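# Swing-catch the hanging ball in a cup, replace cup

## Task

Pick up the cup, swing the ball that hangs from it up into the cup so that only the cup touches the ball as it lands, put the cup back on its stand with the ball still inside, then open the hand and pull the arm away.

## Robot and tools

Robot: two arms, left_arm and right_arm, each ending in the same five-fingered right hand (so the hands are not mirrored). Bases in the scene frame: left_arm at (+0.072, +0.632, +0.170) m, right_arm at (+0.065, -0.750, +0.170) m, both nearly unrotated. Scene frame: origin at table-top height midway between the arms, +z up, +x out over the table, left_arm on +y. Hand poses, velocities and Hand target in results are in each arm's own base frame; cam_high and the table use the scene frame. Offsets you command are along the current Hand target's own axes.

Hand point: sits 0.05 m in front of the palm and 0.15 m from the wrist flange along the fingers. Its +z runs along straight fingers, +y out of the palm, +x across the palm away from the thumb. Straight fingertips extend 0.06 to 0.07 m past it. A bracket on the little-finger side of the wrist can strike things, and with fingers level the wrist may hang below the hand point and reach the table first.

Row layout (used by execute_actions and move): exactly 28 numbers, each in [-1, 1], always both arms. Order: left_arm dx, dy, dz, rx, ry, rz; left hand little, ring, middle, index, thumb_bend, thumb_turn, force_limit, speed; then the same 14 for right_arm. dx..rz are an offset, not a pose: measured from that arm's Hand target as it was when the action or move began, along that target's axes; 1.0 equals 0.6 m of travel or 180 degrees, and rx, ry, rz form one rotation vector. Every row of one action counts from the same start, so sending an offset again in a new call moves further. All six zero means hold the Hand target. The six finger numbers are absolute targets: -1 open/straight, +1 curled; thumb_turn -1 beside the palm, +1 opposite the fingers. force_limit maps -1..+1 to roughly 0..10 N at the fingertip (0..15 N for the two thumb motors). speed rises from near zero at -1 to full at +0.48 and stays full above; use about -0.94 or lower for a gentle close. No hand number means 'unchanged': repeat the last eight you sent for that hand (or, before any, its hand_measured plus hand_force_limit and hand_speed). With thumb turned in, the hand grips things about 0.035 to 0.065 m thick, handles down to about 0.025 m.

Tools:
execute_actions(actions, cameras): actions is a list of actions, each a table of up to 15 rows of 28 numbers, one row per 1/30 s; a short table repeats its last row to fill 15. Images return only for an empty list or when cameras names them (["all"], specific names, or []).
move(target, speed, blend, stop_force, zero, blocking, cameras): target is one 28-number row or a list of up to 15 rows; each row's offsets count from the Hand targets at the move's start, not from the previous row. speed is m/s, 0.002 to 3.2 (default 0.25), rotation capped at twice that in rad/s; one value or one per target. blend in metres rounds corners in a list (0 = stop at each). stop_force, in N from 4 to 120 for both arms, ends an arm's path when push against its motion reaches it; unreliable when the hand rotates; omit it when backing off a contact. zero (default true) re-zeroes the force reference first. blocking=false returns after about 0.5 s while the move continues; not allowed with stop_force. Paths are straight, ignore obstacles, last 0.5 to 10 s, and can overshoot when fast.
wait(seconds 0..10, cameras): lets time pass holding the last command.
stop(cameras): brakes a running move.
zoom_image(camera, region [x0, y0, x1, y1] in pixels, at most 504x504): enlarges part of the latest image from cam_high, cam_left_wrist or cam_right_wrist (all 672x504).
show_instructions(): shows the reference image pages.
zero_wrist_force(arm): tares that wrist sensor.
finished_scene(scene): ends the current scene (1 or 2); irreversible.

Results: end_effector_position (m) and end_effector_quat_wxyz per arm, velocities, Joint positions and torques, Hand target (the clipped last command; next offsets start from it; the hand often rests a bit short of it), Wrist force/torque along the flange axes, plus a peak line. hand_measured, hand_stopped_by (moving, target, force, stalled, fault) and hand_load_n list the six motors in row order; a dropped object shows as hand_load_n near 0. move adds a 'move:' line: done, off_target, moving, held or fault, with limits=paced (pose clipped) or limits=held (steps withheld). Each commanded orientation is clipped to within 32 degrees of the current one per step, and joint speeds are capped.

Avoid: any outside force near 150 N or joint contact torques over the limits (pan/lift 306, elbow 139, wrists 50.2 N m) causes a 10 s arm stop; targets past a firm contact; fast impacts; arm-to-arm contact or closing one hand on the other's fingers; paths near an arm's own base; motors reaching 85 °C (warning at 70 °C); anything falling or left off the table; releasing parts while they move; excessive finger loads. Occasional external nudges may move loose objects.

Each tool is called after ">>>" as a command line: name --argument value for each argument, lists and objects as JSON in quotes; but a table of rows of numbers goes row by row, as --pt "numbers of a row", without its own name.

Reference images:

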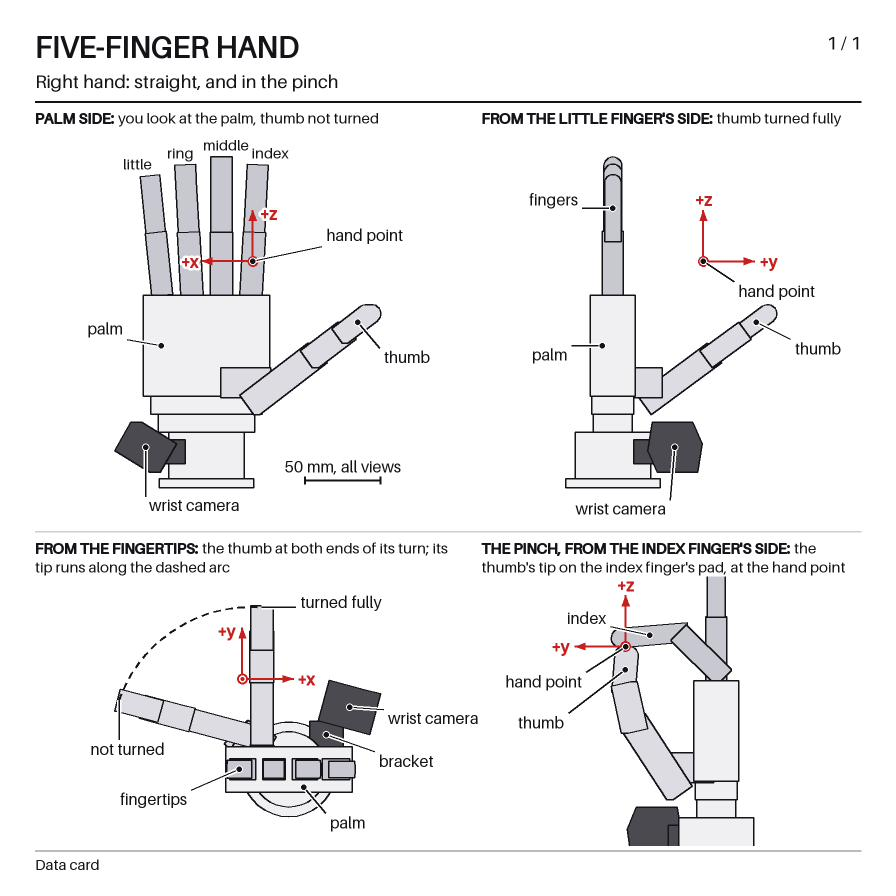

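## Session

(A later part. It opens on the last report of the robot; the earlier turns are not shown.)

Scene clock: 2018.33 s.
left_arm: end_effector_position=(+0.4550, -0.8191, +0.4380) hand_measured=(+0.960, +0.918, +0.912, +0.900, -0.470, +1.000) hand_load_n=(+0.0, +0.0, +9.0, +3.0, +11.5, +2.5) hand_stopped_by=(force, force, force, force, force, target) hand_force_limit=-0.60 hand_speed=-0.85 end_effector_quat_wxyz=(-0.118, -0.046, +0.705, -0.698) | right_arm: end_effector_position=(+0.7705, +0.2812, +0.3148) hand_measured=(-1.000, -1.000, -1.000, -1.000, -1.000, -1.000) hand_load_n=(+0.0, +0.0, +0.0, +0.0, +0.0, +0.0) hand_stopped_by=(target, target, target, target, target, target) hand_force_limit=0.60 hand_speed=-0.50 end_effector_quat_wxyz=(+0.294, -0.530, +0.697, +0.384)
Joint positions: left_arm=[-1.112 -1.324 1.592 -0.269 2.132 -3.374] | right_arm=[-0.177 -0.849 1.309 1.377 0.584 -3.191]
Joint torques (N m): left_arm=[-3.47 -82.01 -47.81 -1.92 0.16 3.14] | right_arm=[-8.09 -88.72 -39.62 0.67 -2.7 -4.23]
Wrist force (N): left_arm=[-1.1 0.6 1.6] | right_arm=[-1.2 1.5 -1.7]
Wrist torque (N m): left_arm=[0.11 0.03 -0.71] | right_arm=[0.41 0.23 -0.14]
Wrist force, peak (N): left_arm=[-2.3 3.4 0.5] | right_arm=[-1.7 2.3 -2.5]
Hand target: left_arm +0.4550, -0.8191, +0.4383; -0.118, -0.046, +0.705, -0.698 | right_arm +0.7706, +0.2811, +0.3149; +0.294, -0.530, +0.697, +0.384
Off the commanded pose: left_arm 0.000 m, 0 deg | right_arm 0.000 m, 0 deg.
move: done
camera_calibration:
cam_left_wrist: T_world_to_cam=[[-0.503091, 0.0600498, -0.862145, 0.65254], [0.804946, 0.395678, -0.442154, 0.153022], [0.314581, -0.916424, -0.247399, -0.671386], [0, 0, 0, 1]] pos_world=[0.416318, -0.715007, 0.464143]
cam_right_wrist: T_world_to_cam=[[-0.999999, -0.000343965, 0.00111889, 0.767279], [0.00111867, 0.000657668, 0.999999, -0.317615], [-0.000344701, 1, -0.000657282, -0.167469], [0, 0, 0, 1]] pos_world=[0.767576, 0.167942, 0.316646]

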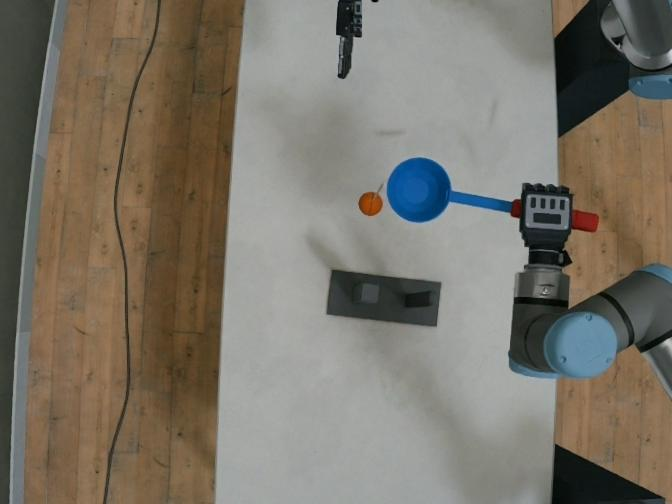

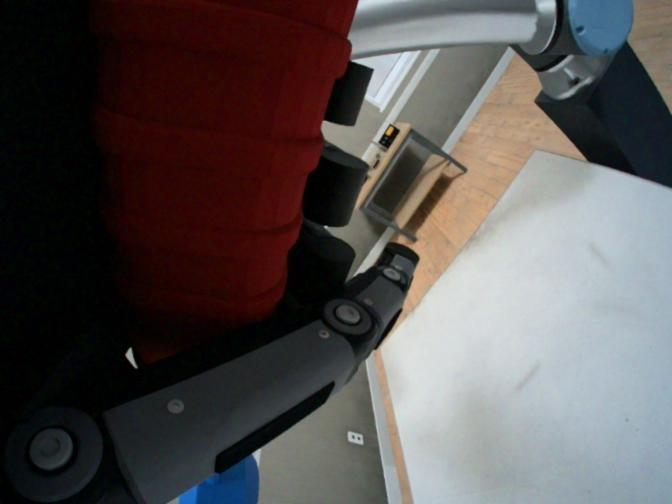

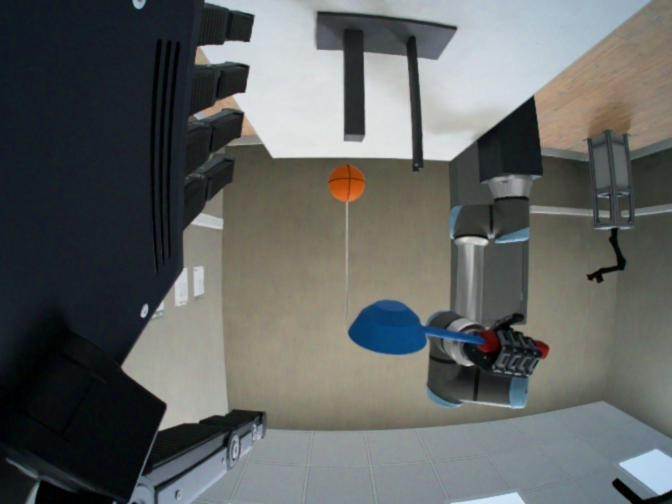

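>>> move --pt "0 0 0 0 0 0 0.99 0.99 0.97 0.97 0.89 1 0.6 -0.85 0 0 0 0 0 0 -1 -1 -1 -1 -1 -1 0.6 -0.5" --pt "0 0 0 0 0 0 0.98 0.98 0.97 0.97 0.89 1 -0.5 -0.85 0 0 0 0 0 0 -1 -1 -1 -1 -1 -1 0.6 -0.5" --pt "0 0 0 -0.0469 -0.0778 0.0408 0.98 0.98 0.97 0.97 0.89 1 -0.5 -0.85 0 0 0 0 0 0 -1 -1 -1 -1 -1 -1 0.6 -0.5" --speed 0.1 --cameras '["cam_high","cam_left_wrist","cam_right_wrist"]'

>>> zoom_image --camera "cam_right_wrist" --region '[250, 120, 502, 372]'

>>> zoom_image --camera "cam_high" --region '[310, 110, 562, 300]'

Scene clock: 2084.50 s.
left_arm: end_effector_position=(+0.4549, -0.8192, +0.4385) hand_measured=(+0.980, +0.970, +0.912, +0.952, -0.470, +1.000) hand_load_n=(+0.0, +4.5, +9.0, +11.0, +12.0, +2.0) hand_stopped_by=(target, force, force, force, force, target) hand_force_limit=-0.50 hand_speed=-0.85 end_effector_quat_wxyz=(+0.011, -0.076, +0.765, -0.639) | right_arm: end_effector_position=(+0.7706, +0.2811, +0.3149) hand_measured=(-1.000, -1.000, -1.000, -1.000, -1.000, -1.000) hand_load_n=(+0.0, +0.0, +0.0, +0.0, +0.0, +0.0) hand_stopped_by=(target, target, target, target, target, target) hand_force_limit=0.60 hand_speed=-0.50 end_effector_quat_wxyz=(+0.294, -0.530, +0.697, +0.384)
Joint positions: left_arm=[-1.212 -1.343 1.539 -0.007 1.809 -3.179] | right_arm=[-0.177 -0.849 1.309 1.377 0.584 -3.191]
Joint torques (N m): left_arm=[3.29 -69.07 -32.24 -1.78 -2.17 -3.78] | right_arm=[-13.11 -98.94 -41.87 0.88 0.96 -3.64]
Wrist force (N): left_arm=[-0.9 0.5 1.8] | right_arm=[-2.0 1.7 -1.5]
Wrist torque (N m): left_arm=[0.13 0.06 -0.56] | right_arm=[0.43 0.34 -0.14]
Wrist force, peak (N): left_arm=[-1.4 1.1 2.0] | right_arm=[-1.9 2.4 -2.0]
Hand target: left_arm +0.4550, -0.8191, +0.4383; +0.011, -0.076, +0.765, -0.639 | right_arm +0.7706, +0.2811, +0.3149; +0.294, -0.530, +0.697, +0.384
Off the commanded pose: left_arm 0.000 m, 0 deg | right_arm 0.000 m, 0 deg.
move: done
camera_calibration:
cam_left_wrist: T_world_to_cam=[[-0.3907, 0.13345, -0.910793, 0.683191], [0.750964, 0.618424, -0.231526, 0.267909], [0.532359, -0.77443, -0.341835, -0.612647], [0, 0, 0, 1]] pos_world=[0.391881, -0.731306, 0.47485]
cam_right_wrist: T_world_to_cam=[[-1, -0.000343328, 0.000718999, 0.767406], [0.000718738, 0.000761837, 0.999999, -0.317325], [-0.000343876, 1, -0.00076159, -0.167336], [0, 0, 0, 1]] pos_world=[0.767576, 0.167842, 0.316646]

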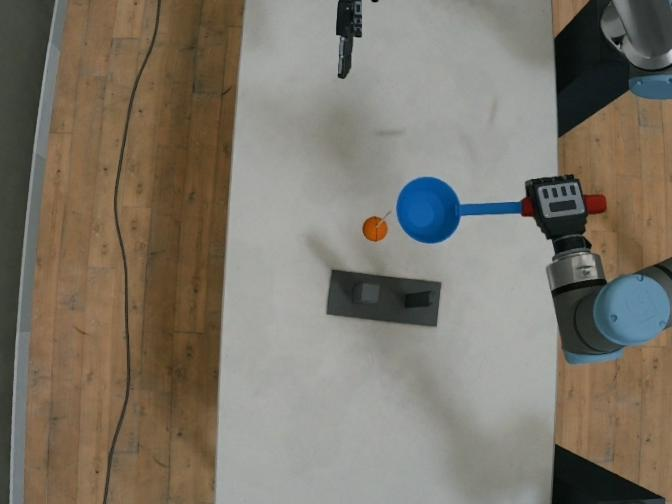

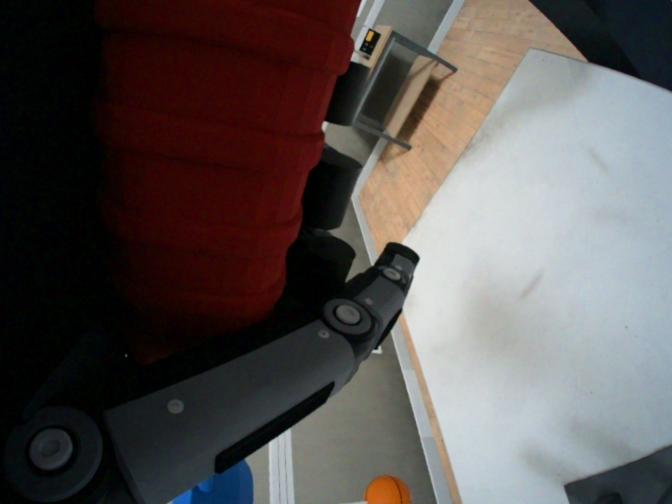

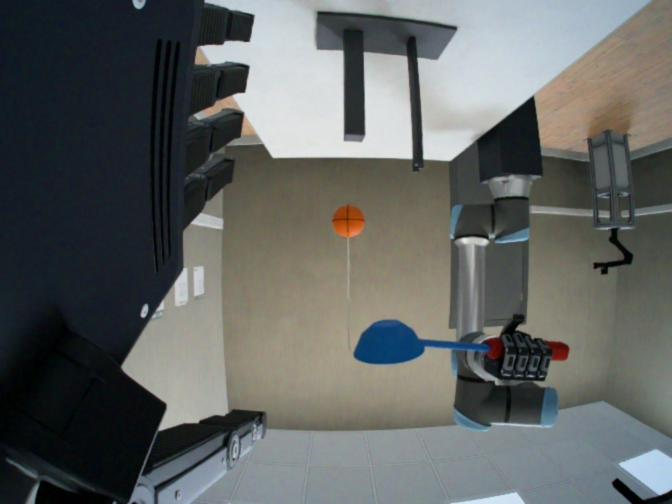

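Scaled by 2.000 from the camera's 672x504 image, which has a finer 960x720 frame.

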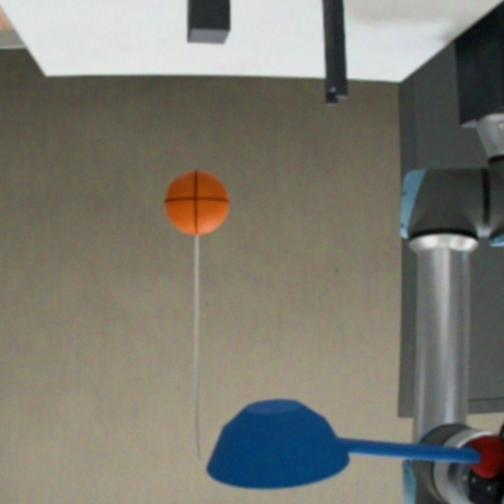

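Scaled by 2.000 from the camera's 672x504 image, which has a finer 960x720 frame.

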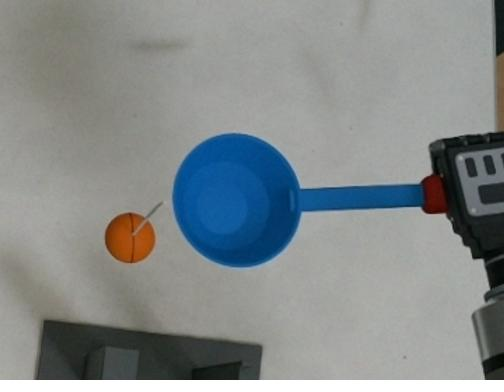

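>>> move --target '[0,0,0,-0.031,0.022,-0.0193,0.98,0.98,0.97,0.97,0.89,1,-0.5,-0.85,0,0,0,0,0,0,-1,-1,-1,-1,-1,-1,0.6,-0.5]' --speed 0.05 --cameras '["cam_high","cam_right_wrist"]'

>>> zoom_image --camera "cam_right_wrist" --region '[250, 120, 502, 372]'

>>> zoom_image --camera "cam_high" --region '[310, 110, 562, 300]'

Scene clock: 2131.17 s.
left_arm: end_effector_position=(+0.4551, -0.8192, +0.4383) hand_measured=(+0.980, +0.970, +0.912, +0.952, -0.470, +1.000) hand_load_n=(+0.0, +4.5, +8.5, +10.5, +11.5, +2.0) hand_stopped_by=(target, force, force, force, force, target) hand_force_limit=-0.50 hand_speed=-0.85 end_effector_quat_wxyz=(-0.039, -0.078, +0.793, -0.604) | right_arm: end_effector_position=(+0.7706, +0.2811, +0.3149) hand_measured=(-1.000, -1.000, -1.000, -1.000, -1.000, -1.000) hand_load_n=(+0.0, +0.0, +0.0, +0.0, +0.0, +0.0) hand_stopped_by=(target, target, target, target, target, target) hand_force_limit=0.60 hand_speed=-0.50 end_effector_quat_wxyz=(+0.294, -0.530, +0.697, +0.384)
Joint positions: left_arm=[-1.181 -1.295 1.441 0.143 1.914 -3.204] | right_arm=[-0.177 -0.849 1.309 1.377 0.584 -3.191]
Joint torques (N m): left_arm=[-10.94 -85.97 -32.13 -3.35 -1.76 0.77] | right_arm=[-13.39 -94.42 -42.37 3.12 0.57 -3.95]
Wrist force (N): left_arm=[-1.0 1.0 2.1] | right_arm=[-1.7 1.6 -1.7]
Wrist torque (N m): left_arm=[0.16 0.12 -0.50] | right_arm=[0.42 0.30 -0.13]
Wrist force, peak (N): left_arm=[-1.1 1.4 2.1] | right_arm=[-2.3 1.9 -2.1]
Hand target: left_arm +0.4550, -0.8191, +0.4383; -0.039, -0.078, +0.793, -0.604 | right_arm +0.7706, +0.2811, +0.3149; +0.294, -0.530, +0.697, +0.384
Off the commanded pose: left_arm 0.000 m, 0 deg | right_arm 0.000 m, 0 deg.
move: done
camera_calibration:
cam_right_wrist: T_world_to_cam=[[-1, -0.000343328, 0.000718999, 0.767406], [0.000718738, 0.000761837, 0.999999, -0.317325], [-0.000343876, 1, -0.00076159, -0.167336], [0, 0, 0, 1]] pos_world=[0.767576, 0.167842, 0.316646]
Images, in order (width x height): cam_high 672x504, cam_right_wrist 672x504.

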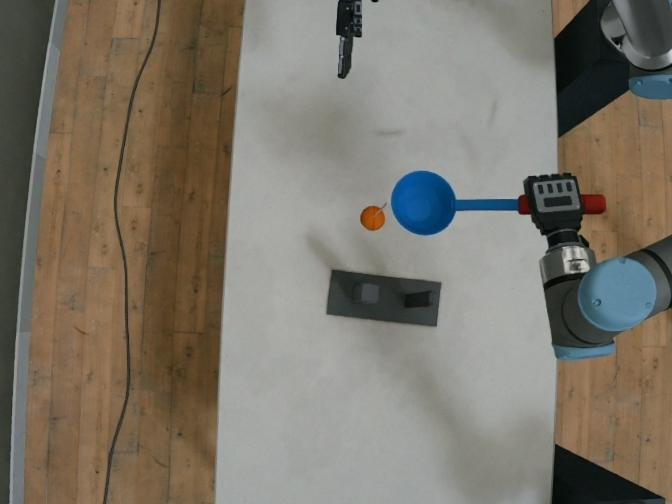

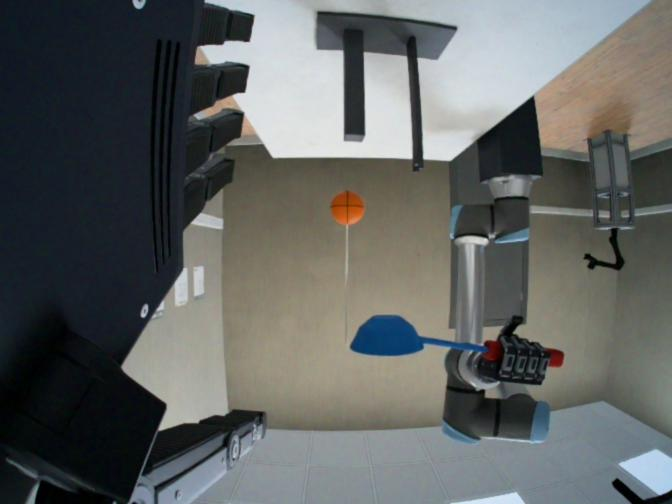

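Scaled by 2.000 from the camera's 672x504 image, which has a finer 960x720 frame.

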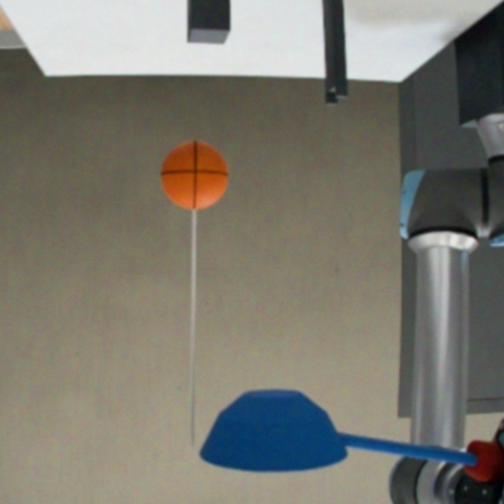

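Scaled by 2.000 from the camera's 672x504 image, which has a finer 960x720 frame.

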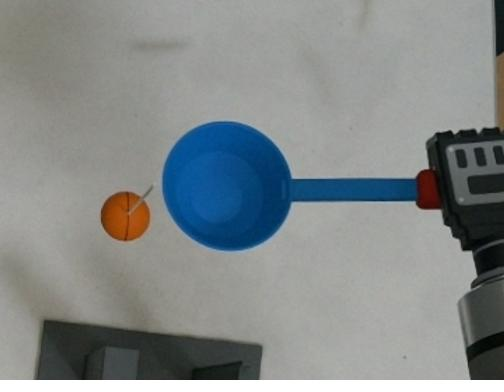

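>>> wait --seconds 0.2 --cameras '["cam_high","cam_right_wrist"]'

>>> wait --seconds 0.25 --cameras '["cam_high","cam_right_wrist"]'

>>> wait --seconds 0.2 --cameras '["cam_high","cam_right_wrist"]'

Scene clock: 2146.13 s.
left_arm: end_effector_position=(+0.4550, -0.8191, +0.4383) hand_measured=(+0.980, +0.970, +0.912, +0.952, -0.470, +1.000) hand_load_n=(+0.0, +4.0, +9.0, +11.0, +12.0, +2.0) hand_stopped_by=(target, force, force, force, force, target) hand_force_limit=-0.50 hand_speed=-0.85 end_effector_quat_wxyz=(-0.039, -0.078, +0.793, -0.604) | right_arm: end_effector_position=(+0.7706, +0.2811, +0.3149) hand_measured=(-1.000, -1.000, -1.000, -1.000, -1.000, -1.000) hand_load_n=(+0.0, +0.0, +0.5, +0.0, +0.0, +0.0) hand_stopped_by=(target, target, target, target, target, target) hand_force_limit=0.60 hand_speed=-0.50 end_effector_quat_wxyz=(+0.294, -0.530, +0.697, +0.384)
Joint positions: left_arm=[-1.181 -1.295 1.441 0.143 1.914 -3.204] | right_arm=[-0.177 -0.849 1.309 1.377 0.584 -3.191]
Joint torques (N m): left_arm=[-12.04 -88.34 -32.79 -0.63 0.97 4.02] | right_arm=[-14.47 -92.07 -42.51 3.97 0.31 -3.98]
Wrist force (N): left_arm=[-1.2 0.7 1.7] | right_arm=[-1.5 2.0 -2.1]
Wrist torque (N m): left_arm=[0.17 0.15 -0.51] | right_arm=[0.51 0.29 -0.10]
Wrist force, peak (N): left_arm=[-0.9 1.3 2.5] | right_arm=[-1.9 2.4 -2.3]
Hand target: left_arm +0.4550, -0.8191, +0.4383; -0.039, -0.078, +0.793, -0.604 | right_arm +0.7706, +0.2811, +0.3149; +0.294, -0.530, +0.697, +0.384
Off the commanded pose: left_arm 0.000 m, 0 deg | right_arm 0.000 m, 0 deg.
wait: 0.20 s; at rest from the start
camera_calibration:
cam_right_wrist: T_world_to_cam=[[-1, -0.000343328, 0.000718999, 0.767406], [0.000718738, 0.000761837, 0.999999, -0.317325], [-0.000343876, 1, -0.00076159, -0.167336], [0, 0, 0, 1]] pos_world=[0.767576, 0.167842, 0.316646]
Images, in order (width x height): cam_high 672x504, cam_right_wrist 672x504.

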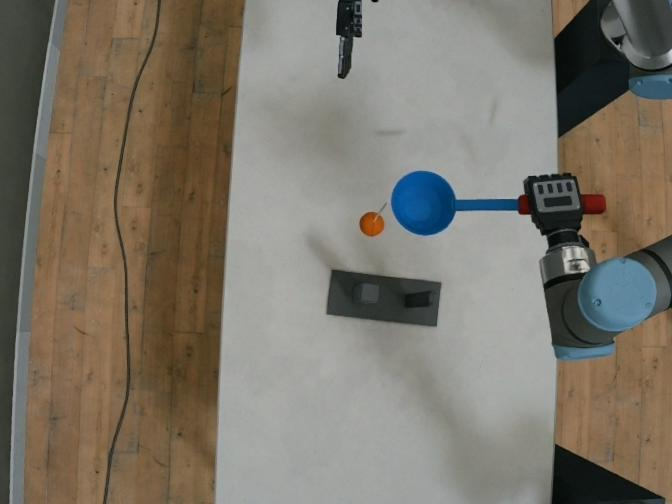

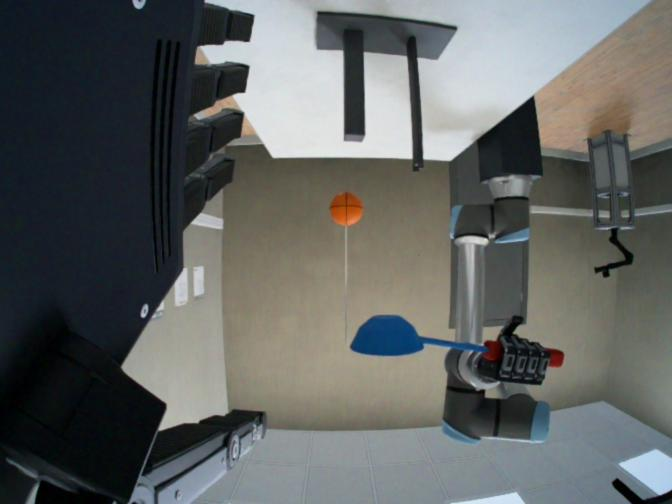

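Scene clock: 2146.40 s.
left_arm: end_effector_position=(+0.4550, -0.8191, +0.4383) hand_measured=(+0.980, +0.970, +0.912, +0.952, -0.470, +1.000) hand_load_n=(+0.0, +4.0, +9.0, +11.0, +12.0, +2.0) hand_stopped_by=(target, force, force, force, force, target) hand_force_limit=-0.50 hand_speed=-0.85 end_effector_quat_wxyz=(-0.039, -0.078, +0.793, -0.604) | right_arm: end_effector_position=(+0.7706, +0.2811, +0.3149) hand_measured=(-1.000, -1.000, -1.000, -1.000, -1.000, -1.000) hand_load_n=(+0.5, +0.0, +0.0, +0.0, +0.0, +0.0) hand_stopped_by=(target, target, target, target, target, target) hand_force_limit=0.60 hand_speed=-0.50 end_effector_quat_wxyz=(+0.294, -0.530, +0.697, +0.384)
Joint positions: left_arm=[-1.181 -1.295 1.441 0.143 1.914 -3.204] | right_arm=[-0.177 -0.849 1.309 1.377 0.584 -3.191]
Joint torques (N m): left_arm=[-10.5 -87.87 -33.42 -0.56 0.99 3.68] | right_arm=[-11.61 -92.42 -42.32 3.77 -0.16 -3.46]
Wrist force (N): left_arm=[-1.0 0.8 1.5] | right_arm=[-1.3 2.0 -1.7]
Wrist torque (N m): left_arm=[0.18 0.14 -0.50] | right_arm=[0.49 0.25 -0.09]
Wrist force, peak (N): left_arm=[-0.9 1.0 2.3] | right_arm=[-1.6 1.9 -1.9]
Hand target: left_arm +0.4550, -0.8191, +0.4383; -0.039, -0.078, +0.793, -0.604 | right_arm +0.7706, +0.2811, +0.3149; +0.294, -0.530, +0.697, +0.384
Off the commanded pose: left_arm 0.000 m, 0 deg | right_arm 0.000 m, 0 deg.
wait: 0.27 s; at rest by 0.17 s
camera_calibration:
cam_right_wrist: T_world_to_cam=[[-1, -0.000343328, 0.000718999, 0.767406], [0.000718738, 0.000761837, 0.999999, -0.317325], [-0.000343876, 1, -0.00076159, -0.167336], [0, 0, 0, 1]] pos_world=[0.767576, 0.167842, 0.316646]
Images, in order (width x height): cam_high 672x504, cam_right_wrist 672x504.

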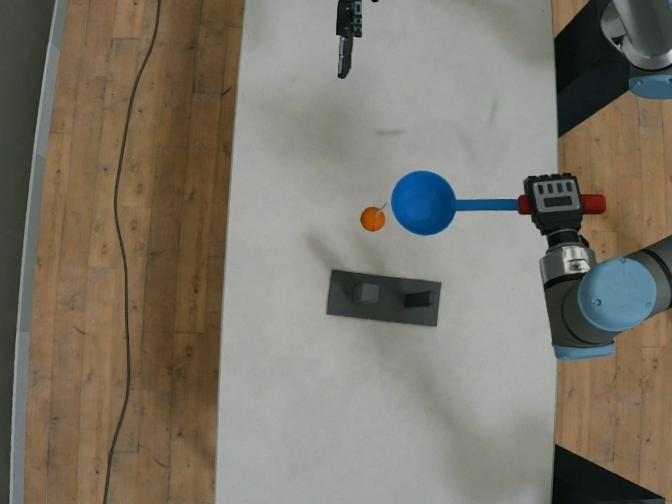

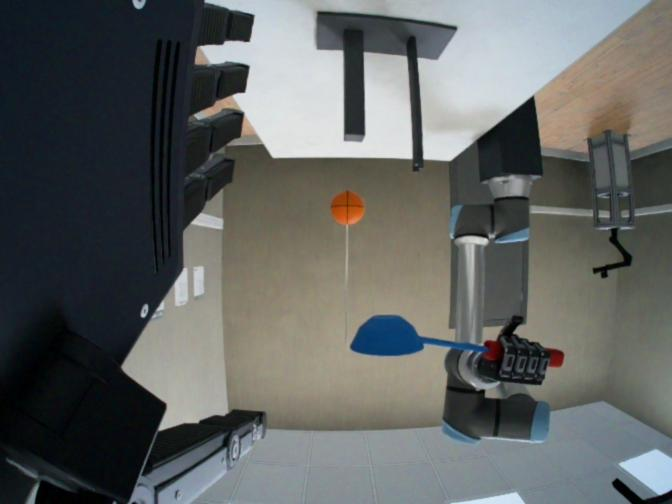

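Scene clock: 2146.60 s.
left_arm: end_effector_position=(+0.4550, -0.8191, +0.4383) hand_measured=(+0.980, +0.970, +0.912, +0.952, -0.470, +1.000) hand_load_n=(+0.0, +4.0, +9.0, +11.0, +12.0, +2.0) hand_stopped_by=(target, force, force, force, force, target) hand_force_limit=-0.50 hand_speed=-0.85 end_effector_quat_wxyz=(-0.039, -0.078, +0.793, -0.604) | right_arm: end_effector_position=(+0.7706, +0.2811, +0.3149) hand_measured=(-1.000, -1.000, -1.000, -1.000, -1.000, -1.000) hand_load_n=(+0.0, +0.0, +0.0, +0.0, +0.0, +0.0) hand_stopped_by=(target, target, target, target, target, target) hand_force_limit=0.60 hand_speed=-0.50 end_effector_quat_wxyz=(+0.294, -0.530, +0.697, +0.384)
Joint positions: left_arm=[-1.181 -1.295 1.441 0.143 1.914 -3.204] | right_arm=[-0.177 -0.849 1.309 1.377 0.584 -3.191]
Joint torques (N m): left_arm=[-10.98 -86.85 -33.69 -0.75 1.24 4.11] | right_arm=[-13.64 -92.55 -42.42 3.99 -0.22 -3.89]
Wrist force (N): left_arm=[-0.7 1.1 2.2] | right_arm=[-1.5 1.7 -1.7]
Wrist torque (N m): left_arm=[0.17 0.08 -0.48] | right_arm=[0.44 0.27 -0.11]
Wrist force, peak (N): left_arm=[-0.7 1.1 2.2] | right_arm=[-1.5 1.9 -2.0]
Hand target: left_arm +0.4550, -0.8191, +0.4383; -0.039, -0.078, +0.793, -0.604 | right_arm +0.7706, +0.2811, +0.3149; +0.294, -0.530, +0.697, +0.384
Off the commanded pose: left_arm 0.000 m, 0 deg | right_arm 0.000 m, 0 deg.
wait: 0.20 s; at rest by 0.17 s
camera_calibration:
cam_right_wrist: T_world_to_cam=[[-1, -0.000343328, 0.000718999, 0.767406], [0.000718738, 0.000761837, 0.999999, -0.317325], [-0.000343876, 1, -0.00076159, -0.167336], [0, 0, 0, 1]] pos_world=[0.767576, 0.167842, 0.316646]
Images, in order (width x height): cam_high 672x504, cam_right_wrist 672x504.

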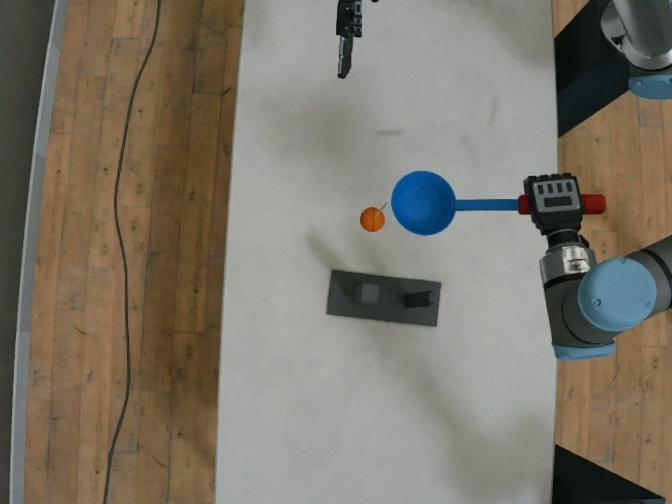

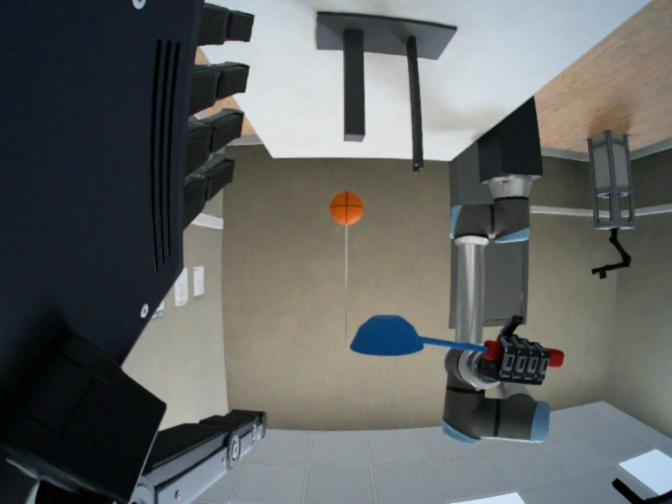

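>>> execute_actions --actions '[[[0.0054,0.001,-0.0004,0,0,0,0.98,0.98,0.97,0.97,0.89,1,-0.5,-0.85,0,0,0,0,0,0,-1,-1,-1,-1,-1,-1,0.6,-0.5],[0.0217,0.004,-0.0017,0,0,0,0.98,0.98,0.97,0.97,0.89,1,-0.5,-0.85,0,0,0,0,0,0,-1,-1,-1,-1,-1,-1,0.6,-0.5],[0.0436,0.0081,-0.0033,0,0,0,0.98,0.98,0.97,0.97,0.89,1,-0.5,-0.85,0,0,0,0,0,0,-1,-1,-1,-1,-1,-1,0.6,-0.5],[0.0654,0.0121,-0.005,0,0,0,0.98,0.98,0.97,0.97,0.89,1,-0.5,-0.85,0,0,0,0,0,0,-1,-1,-1,-1,-1,-1,0.6,-0.5],[0.0871,0.0161,-0.0066,0,0,0,0.98,0.98,0.97,0.97,0.89,1,-0.5,-0.85,0,0,0,0,0,0,-1,-1,-1,-1,-1,-1,0.6,-0.5],[0.109,0.0202,-0.0083,0,0,0,0.98,0.98,0.97,0.97,0.89,1,-0.5,-0.85,0,0,0,0,0,0,-1,-1,-1,-1,-1,-1,0.6,-0.5],[0.1307,0.0242,-0.0099,0,0,0,0.98,0.98,0.97,0.97,0.89,1,-0.5,-0.85,0,0,0,0,0,0,-1,-1,-1,-1,-1,-1,0.6,-0.5],[0.1525,0.0283,-0.0116,0,0,0,0.98,0.98,0.97,0.97,0.89,1,-0.5,-0.85,0,0,0,0,0,0,-1,-1,-1,-1,-1,-1,0.6,-0.5],[0.1743,0.0323,-0.0133,0,0,0,0.98,0.98,0.97,0.97,0.89,1,-0.5,-0.85,0,0,0,0,0,0,-1,-1,-1,-1,-1,-1,0.6,-0.5],[0.1961,0.0363,-0.0149,0,0,0,0.98,0.98,0.97,0.97,0.89,1,-0.5,-0.85,0,0,0,0,0,0,-1,-1,-1,-1,-1,-1,0.6,-0.5],[0.2178,0.0404,-0.0166,0,0,0,0.98,0.98,0.97,0.97,0.89,1,-0.5,-0.85,0,0,0,0,0,0,-1,-1,-1,-1,-1,-1,0.6,-0.5],[0.2397,0.0444,-0.0182,0,0,0,0.98,0.98,0.97,0.97,0.89,1,-0.5,-0.85,0,0,0,0,0,0,-1,-1,-1,-1,-1,-1,0.6,-0.5],[0.256,0.0474,-0.0195,0,0,0,0.98,0.98,0.97,0.97,0.89,1,-0.5,-0.85,0,0,0,0,0,0,-1,-1,-1,-1,-1,-1,0.6,-0.5],[0.2618,0.0485,-0.0199,0,0,0,0.98,0.98,0.97,0.97,0.89,1,-0.5,-0.85,0,0,0,0,0,0,-1,-1,-1,-1,-1,-1,0.6,-0.5],[0.2569,0.0476,-0.0195,0,0,0,0.98,0.98,0.97,0.97,0.89,1,-0.5,-0.85,0,0,0,0,0,0,-1,-1,-1,-1,-1,-1,0.6,-0.5]],[[-0.0157,-0.0029,0.0012,0,0,0,0.98,0.98,0.97,0.97,0.89,1,-0.5,-0.85,0,0,0,0,0,0,-1,-1,-1,-1,-1,-1,0.6,-0.5],[-0.0422,-0.0078,0.0032,0,0,0,0.98,0.98,0.97,0.97,0.89,1,-0.5,-0.85,0,0,0,0,0,0,-1,-1,-1,-1,-1,-1,0.6,-0.5],[-0.0792,-0.0147,0.006,0,0,0,0.98,0.98,0.97,0.97,0.89,1,-0.5,-0.85,0,0,0,0,0,0,-1,-1,-1,-1,-1,-1,0.6,-0.5],[-0.1217,-0.0226,0.0093,0,0,0,0.98,0.98,0.97,0.97,0.89,1,-0.5,-0.85,0,0,0,0,0,0,-1,-1,-1,-1,-1,-1,0.6,-0.5],[-0.1642,-0.0304,0.0125,0,0,0,0.98,0.98,0.97,0.97,0.89,1,-0.5,-0.85,0,0,0,0,0,0,-1,-1,-1,-1,-1,-1,0.6,-0.5],[-0.2067,-0.0383,0.0157,0,0,0,0.98,0.98,0.97,0.97,0.89,1,-0.5,-0.85,0,0,0,0,0,0,-1,-1,-1,-1,-1,-1,0.6,-0.5],[-0.2492,-0.0462,0.019,0,0,0,0.98,0.98,0.97,0.97,0.89,1,-0.5,-0.85,0,0,0,0,0,0,-1,-1,-1,-1,-1,-1,0.6,-0.5],[-0.2917,-0.054,0.0222,0,0,0,0.98,0.98,0.97,0.97,0.89,1,-0.5,-0.85,0,0,0,0,0,0,-1,-1,-1,-1,-1,-1,0.6,-0.5],[-0.3342,-0.0619,0.0254,0,0,0,0.98,0.98,0.97,0.97,0.89,1,-0.5,-0.85,0,0,0,0,0,0,-1,-1,-1,-1,-1,-1,0.6,-0.5],[-0.3766,-0.0698,0.0287,0,0,0,0.98,0.98,0.97,0.97,0.89,1,-0.5,-0.85,0,0,0,0,0,0,-1,-1,-1,-1,-1,-1,0.6,-0.5],[-0.4121,-0.0764,0.0313,0,0,0,0.98,0.98,0.97,0.97,0.89,1,-0.5,-0.85,0,0,0,0,0,0,-1,-1,-1,-1,-1,-1,0.6,-0.5],[-0.4333,-0.0803,0.033,0,0,0,0.98,0.98,0.97,0.97,0.89,1,-0.5,-0.85,0,0,0,0,0,0,-1,-1,-1,-1,-1,-1,0.6,-0.5],[-0.4404,-0.0816,0.0335,0,0,0,0.98,0.98,0.97,0.97,0.89,1,-0.5,-0.85,0,0,0,0,0,0,-1,-1,-1,-1,-1,-1,0.6,-0.5],[-0.4333,-0.0803,0.033,0,0,0,0.98,0.98,0.97,0.97,0.89,1,-0.5,-0.85,0,0,0,0,0,0,-1,-1,-1,-1,-1,-1,0.6,-0.5],[-0.4121,-0.0764,0.0313,0,0,0,0.98,0.98,0.97,0.97,0.89,1,-0.5,-0.85,0,0,0,0,0,0,-1,-1,-1,-1,-1,-1,0.6,-0.5]],[[0.0355,0.0066,-0.0027,0,0,0,0.98,0.98,0.97,0.97,0.89,1,-0.5,-0.85,0,0,0,0,0,0,-1,-1,-1,-1,-1,-1,0.6,-0.5],[0.0779,0.0144,-0.0059,0,0,0,0.98,0.98,0.97,0.97,0.89,1,-0.5,-0.85,0,0,0,0,0,0,-1,-1,-1,-1,-1,-1,0.6,-0.5],[0.1204,0.0223,-0.0092,0,0,0,0.98,0.98,0.97,0.97,0.89,1,-0.5,-0.85,0,0,0,0,0,0,-1,-1,-1,-1,-1,-1,0.6,-0.5],[0.1629,0.0302,-0.0124,0,0,0,0.98,0.98,0.97,0.97,0.89,1,-0.5,-0.85,0,0,0,0,0,0,-1,-1,-1,-1,-1,-1,0.6,-0.5],[0.1975,0.0411,-0.0138,0,0,0,0.98,0.98,0.97,0.97,0.89,1,-0.5,-0.85,0,0,0,0,0,0,-1,-1,-1,-1,-1,-1,0.6,-0.5],[0.2165,0.0583,-0.0117,0,0,0,0.98,0.98,0.97,0.97,0.89,1,-0.5,-0.85,0,0,0,0,0,0,-1,-1,-1,-1,-1,-1,0.6,-0.5],[0.2201,0.0816,-0.006,0,0,0,0.98,0.98,0.97,0.97,0.89,1,-0.5,-0.85,0,0,0,0,0,0,-1,-1,-1,-1,-1,-1,0.6,-0.5],[0.2151,0.1124,0.0028,0,0,0,0.98,0.98,0.97,0.97,0.89,1,-0.5,-0.85,0,0,0,0,0,0,-1,-1,-1,-1,-1,-1,0.6,-0.5],[0.2093,0.1477,0.0128,0,0,0,0.98,0.98,0.97,0.97,0.89,1,-0.5,-0.85,0,0,0,0,0,0,-1,-1,-1,-1,-1,-1,0.6,-0.5],[0.2035,0.1829,0.0228,0,0,0,0.98,0.98,0.97,0.97,0.89,1,-0.5,-0.85,0,0,0,0,0,0,-1,-1,-1,-1,-1,-1,0.6,-0.5],[0.1977,0.2181,0.0327,0,0,0,0.98,0.98,0.97,0.97,0.89,1,-0.5,-0.85,0,0,0,0,0,0,-1,-1,-1,-1,-1,-1,0.6,-0.5],[0.192,0.2533,0.0427,0,0,0,0.98,0.98,0.97,0.97,0.89,1,-0.5,-0.85,0,0,0,0,0,0,-1,-1,-1,-1,-1,-1,0.6,-0.5],[0.1862,0.2886,0.0527,0,0,0,0.98,0.98,0.97,0.97,0.89,1,-0.5,-0.85,0,0,0,0,0,0,-1,-1,-1,-1,-1,-1,0.6,-0.5],[0.1804,0.3238,0.0627,0,0,0,0.98,0.98,0.97,0.97,0.89,1,-0.5,-0.85,0,0,0,0,0,0,-1,-1,-1,-1,-1,-1,0.6,-0.5],[0.1747,0.359,0.0727,0,0,0,0.98,0.98,0.97,0.97,0.89,1,-0.5,-0.85,0,0,0,0,0,0,-1,-1,-1,-1,-1,-1,0.6,-0.5]],[[-0.0058,0.0352,0.01,0,0,0,0.98,0.98,0.97,0.97,0.89,1,-0.5,-0.85,0,0,0,0,0,0,-1,-1,-1,-1,-1,-1,0.6,-0.5],[-0.0115,0.0704,0.02,0,0,0,0.98,0.98,0.97,0.97,0.89,1,-0.5,-0.85,0,0,0,0,0,0,-1,-1,-1,-1,-1,-1,0.6,-0.5],[-0.0169,0.1032,0.0293,0,0,0,0.98,0.98,0.97,0.97,0.89,1,-0.5,-0.85,0,0,0,0,0,0,-1,-1,-1,-1,-1,-1,0.6,-0.5],[-0.0214,0.1308,0.0371,0,0,0,0.98,0.98,0.97,0.97,0.89,1,-0.5,-0.85,0,0,0,0,0,0,-1,-1,-1,-1,-1,-1,0.6,-0.5],[-0.0251,0.1534,0.0435,0,0,0,0.98,0.98,0.97,0.97,0.89,1,-0.5,-0.85,0,0,0,0,0,0,-1,-1,-1,-1,-1,-1,0.6,-0.5],[-0.028,0.171,0.0485,0,0,0,0.98,0.98,0.97,0.97,0.89,1,-0.5,-0.85,0,0,0,0,0,0,-1,-1,-1,-1,-1,-1,0.6,-0.5],[-0.0301,0.1837,0.0521,0,0,0,0.98,0.98,0.97,0.97,0.89,1,-0.5,-0.85,0,0,0,0,0,0,-1,-1,-1,-1,-1,-1,0.6,-0.5],[-0.0313,0.1912,0.0542,0,0,0,0.98,0.98,0.97,0.97,0.89,1,-0.5,-0.85,0,0,0,0,0,0,-1,-1,-1,-1,-1,-1,0.6,-0.5],[-0.0317,0.1937,0.0549,0,0,0,0.98,0.98,0.97,0.97,0.89,1,-0.5,-0.85,0,0,0,0,0,0,-1,-1,-1,-1,-1,-1,0.6,-0.5]]]' --cameras '["cam_high","cam_right_wrist"]'

>>> wait --seconds 0.2 --cameras '["cam_high","cam_right_wrist"]'

Scene clock: 2237.60 s.
left_arm: end_effector_position=(+0.4114, -0.8177, +0.1160) hand_measured=(+0.980, +0.970, +0.912, +0.950, -0.470, +1.000) hand_load_n=(+0.0, +3.0, +9.0, +11.0, +12.0, +3.0) hand_stopped_by=(target, force, force, force, force, target) hand_force_limit=-0.50 hand_speed=-0.85 end_effector_quat_wxyz=(-0.039, -0.078, +0.793, -0.604) | right_arm: end_effector_position=(+0.7706, +0.2811, +0.3149) hand_measured=(-1.000, -1.000, -1.000, -1.000, -1.000, -1.000) hand_load_n=(+0.0, +0.0, +0.0, +0.0, +0.0, +0.0) hand_stopped_by=(target, target, target, target, target, target) hand_force_limit=0.60 hand_speed=-0.50 end_effector_quat_wxyz=(+0.294, -0.530, +0.697, +0.384)
Joint positions: left_arm=[-1.24 -1.12 1.818 -0.415 1.857 -3.222] | right_arm=[-0.177 -0.849 1.309 1.377 0.584 -3.191]
Joint torques (N m): left_arm=[10.52 -58.24 -30.17 -3.3 0.56 -3.06] | right_arm=[-12.94 -85.85 -41.58 5.93 -0.63 -2.63]
Wrist force (N): left_arm=[-1.2 0.7 1.9] | right_arm=[-1.3 1.6 -1.8]
Wrist torque (N m): left_arm=[0.15 0.18 -0.53] | right_arm=[0.42 0.25 -0.10]
Wrist force, peak (N): left_arm=[-14.9 -1.7 3.6] | right_arm=[-2.2 2.2 -2.2]
Hand target: left_arm +0.4114, -0.8176, +0.1159; -0.039, -0.078, +0.793, -0.604 | right_arm +0.7706, +0.2811, +0.3149; +0.294, -0.530, +0.697, +0.384
Off the commanded pose: left_arm 0.000 m, 0 deg | right_arm 0.000 m, 0 deg.
camera_calibration:
cam_right_wrist: T_world_to_cam=[[-1, -0.000343328, 0.000718999, 0.767406], [0.000718738, 0.000761837, 0.999999, -0.317325], [-0.000343876, 1, -0.00076159, -0.167336], [0, 0, 0, 1]] pos_world=[0.767576, 0.167842, 0.316646]
Images, in order (width x height): cam_high 672x504, cam_right_wrist 672x504.

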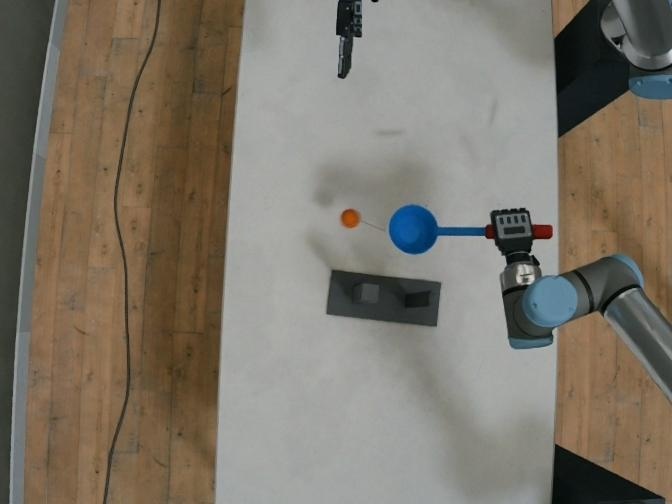

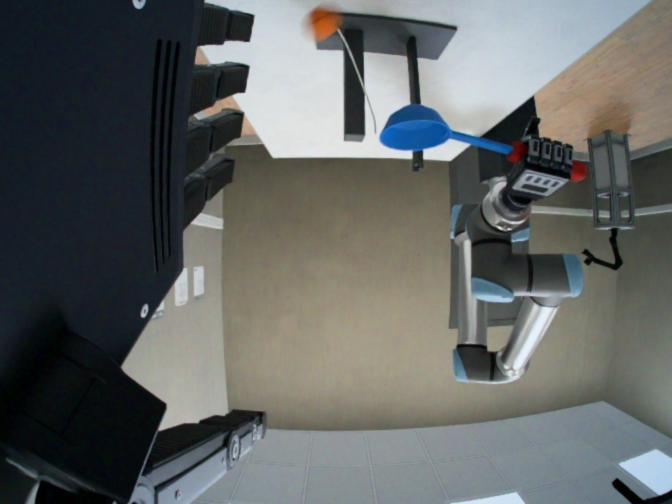

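Scene clock: 2237.80 s.
left_arm: end_effector_position=(+0.4114, -0.8177, +0.1160) hand_measured=(+0.980, +0.970, +0.912, +0.950, -0.470, +1.000) hand_load_n=(+0.0, +3.0, +9.0, +11.0, +12.0, +2.5) hand_stopped_by=(target, force, force, force, force, target) hand_force_limit=-0.50 hand_speed=-0.85 end_effector_quat_wxyz=(-0.039, -0.078, +0.792, -0.604) | right_arm: end_effector_position=(+0.7706, +0.2811, +0.3149) hand_measured=(-1.000, -1.000, -1.000, -1.000, -1.000, -1.000) hand_load_n=(+0.0, +0.0, +0.0, +0.0, +0.0, +0.0) hand_stopped_by=(target, target, target, target, target, target) hand_force_limit=0.60 hand_speed=-0.50 end_effector_quat_wxyz=(+0.294, -0.530, +0.697, +0.384)
Joint positions: left_arm=[-1.24 -1.12 1.818 -0.415 1.857 -3.222] | right_arm=[-0.177 -0.849 1.309 1.377 0.584 -3.191]
Joint torques (N m): left_arm=[9.25 -58.91 -22.53 -3.38 1.5 -2.83] | right_arm=[-13.3 -85.74 -41.4 6.45 -0.93 -2.74]
Wrist force (N): left_arm=[-0.5 0.6 1.9] | right_arm=[-2.0 1.8 -2.3]
Wrist torque (N m): left_arm=[0.15 0.07 -0.47] | right_arm=[0.49 0.37 -0.13]
Wrist force, peak (N): left_arm=[-0.6 0.9 2.7] | right_arm=[-2.0 1.8 -2.3]
Hand target: left_arm +0.4114, -0.8176, +0.1159; -0.039, -0.078, +0.793, -0.604 | right_arm +0.7706, +0.2811, +0.3149; +0.294, -0.530, +0.697, +0.384
Off the commanded pose: left_arm 0.000 m, 0 deg | right_arm 0.000 m, 0 deg.
wait: 0.20 s; at rest by 0.17 s
camera_calibration:
cam_right_wrist: T_world_to_cam=[[-1, -0.000343328, 0.000718999, 0.767406], [0.000718738, 0.000761837, 0.999999, -0.317325], [-0.000343876, 1, -0.00076159, -0.167336], [0, 0, 0, 1]] pos_world=[0.767576, 0.167842, 0.316646]
Images, in order (width x height): cam_high 672x504, cam_right_wrist 672x504.

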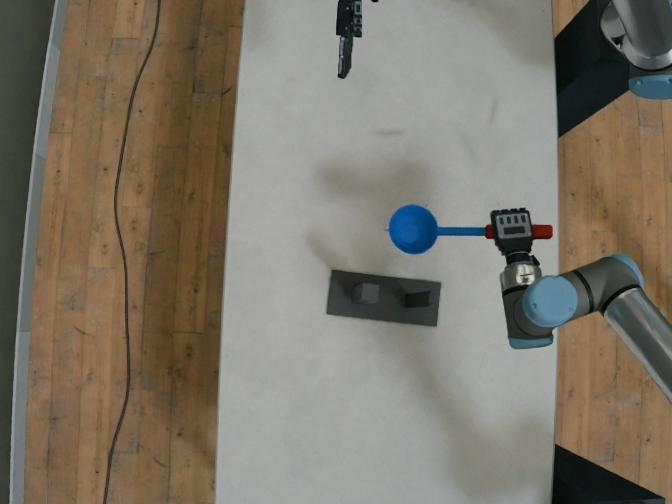

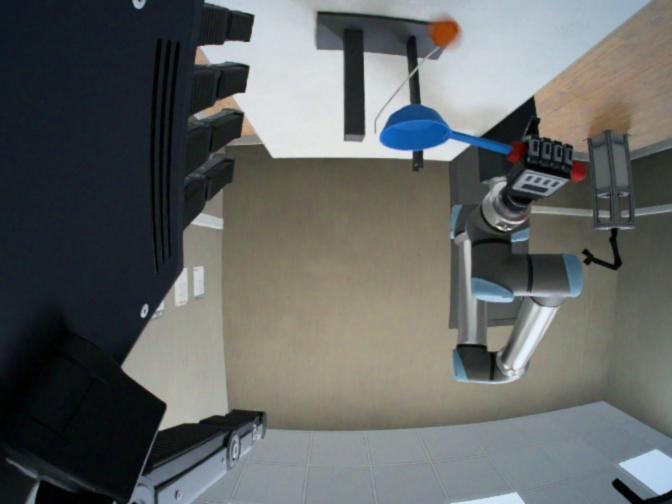

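>>> move --target '[-0.0291,0.1775,0.0503,0,0,0,0.98,0.98,0.97,0.97,0.89,1,-0.5,-0.85,0,0,0,0,0,0,-1,-1,-1,-1,-1,-1,0.6,-0.5]' --speed 0.08 --cameras '[]'

>>> wait --seconds 1.5 --cameras '["cam_high","cam_right_wrist"]'

Scene clock: 2317.77 s.
left_arm: end_effector_position=(+0.4114, -0.8175, +0.0036) hand_measured=(+0.980, +0.970, +0.912, +0.950, -0.470, +1.000) hand_load_n=(+0.0, +3.0, +9.0, +10.5, +11.5, +3.0) hand_stopped_by=(target, force, force, force, force, target) hand_force_limit=-0.50 hand_speed=-0.85 end_effector_quat_wxyz=(-0.039, -0.078, +0.793, -0.603) | right_arm: end_effector_position=(+0.7706, +0.2811, +0.3149) hand_measured=(-1.000, -1.000, -1.000, -1.000, -1.000, -1.000) hand_load_n=(+0.0, +0.0, +0.0, +0.0, +0.0, +0.0) hand_stopped_by=(target, target, target, target, target, target) hand_force_limit=0.60 hand_speed=-0.50 end_effector_quat_wxyz=(+0.294, -0.530, +0.697, +0.384)
Joint positions: left_arm=[-1.24 -0.985 1.861 -0.592 1.857 -3.222] | right_arm=[-0.177 -0.849 1.309 1.377 0.584 -3.191]
Joint torques (N m): left_arm=[-3.19 -96.02 -39.55 1.14 -1.36 2.26] | right_arm=[-11.55 -83.8 -42.67 6.59 -2.04 -1.83]
Motor temperatures (°C): left_arm=[36 29 34 37 32 37] | right_arm=[33 41 36 31 35 30]
Wrist force (N): left_arm=[-0.7 0.1 1.9] | right_arm=[-1.3 1.5 -1.5]
Wrist torque (N m): left_arm=[0.14 0.05 -0.42] | right_arm=[0.39 0.24 -0.10]
Wrist force, peak (N): left_arm=[-0.8 1.4 2.6] | right_arm=[-1.8 2.2 -2.6]
Hand target: left_arm +0.4114, -0.8177, +0.0038; -0.039, -0.078, +0.793, -0.604 | right_arm +0.7706, +0.2811, +0.3149; +0.294, -0.530, +0.697, +0.384
Off the commanded pose: left_arm 0.000 m, 0 deg | right_arm 0.000 m, 0 deg.
move: done
No camera images: "cameras" was empty.

Scene clock: 2319.27 s.
left_arm: end_effector_position=(+0.4114, -0.8177, +0.0038) hand_measured=(+0.980, +0.970, +0.912, +0.950, -0.470, +1.000) hand_load_n=(+0.0, +3.0, +9.0, +10.5, +12.0, +2.5) hand_stopped_by=(target, force, force, force, force, target) hand_force_limit=-0.50 hand_speed=-0.85 end_effector_quat_wxyz=(-0.039, -0.078, +0.793, -0.604) | right_arm: end_effector_position=(+0.7706, +0.2811, +0.3149) hand_measured=(-1.000, -1.000, -1.000, -1.000, -1.000, -1.000) hand_load_n=(+0.0, +0.0, +0.0, +0.0, +0.0, +0.0) hand_stopped_by=(target, target, target, target, target, target) hand_force_limit=0.60 hand_speed=-0.50 end_effector_quat_wxyz=(+0.294, -0.530, +0.697, +0.384)
Joint positions: left_arm=[-1.24 -0.985 1.86 -0.592 1.857 -3.222] | right_arm=[-0.177 -0.849 1.309 1.377 0.584 -3.191]
Joint torques (N m): left_arm=[1.21 -95.83 -39.6 -1.52 -1.24 -0.54] | right_arm=[-10.78 -81.84 -42.17 6.35 -2.02 -2.33]
Wrist force (N): left_arm=[-1.2 0.7 2.1] | right_arm=[-1.7 2.0 -1.6]
Wrist torque (N m): left_arm=[0.19 0.11 -0.43] | right_arm=[0.48 0.31 -0.12]
Wrist force, peak (N): left_arm=[-1.2 0.4 2.5] | right_arm=[-2.0 1.9 -2.2]
Hand target: left_arm +0.4114, -0.8177, +0.0038; -0.039, -0.078, +0.793, -0.604 | right_arm +0.7706, +0.2811, +0.3149; +0.294, -0.530, +0.697, +0.384
Off the commanded pose: left_arm 0.000 m, 0 deg | right_arm 0.000 m, 0 deg.
wait: 1.50 s; at rest by 0.17 s
camera_calibration:
cam_right_wrist: T_world_to_cam=[[-1, -0.000343328, 0.000718999, 0.767406], [0.000718738, 0.000761837, 0.999999, -0.317325], [-0.000343876, 1, -0.00076159, -0.167336], [0, 0, 0, 1]] pos_world=[0.767576, 0.167842, 0.316646]
Images, in order (width x height): cam_high 672x504, cam_right_wrist 672x504.

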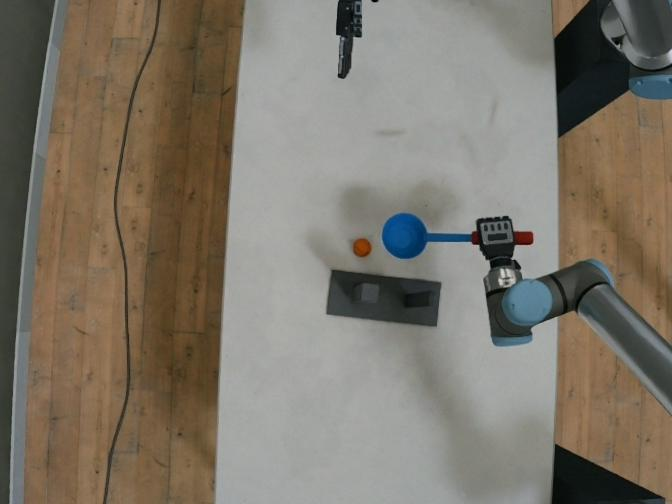

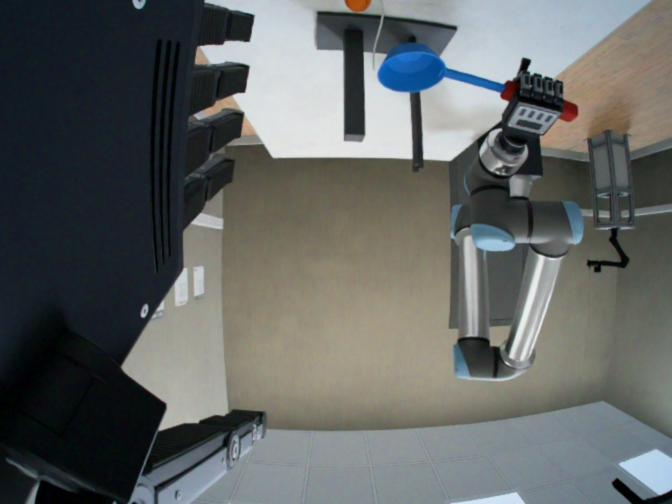

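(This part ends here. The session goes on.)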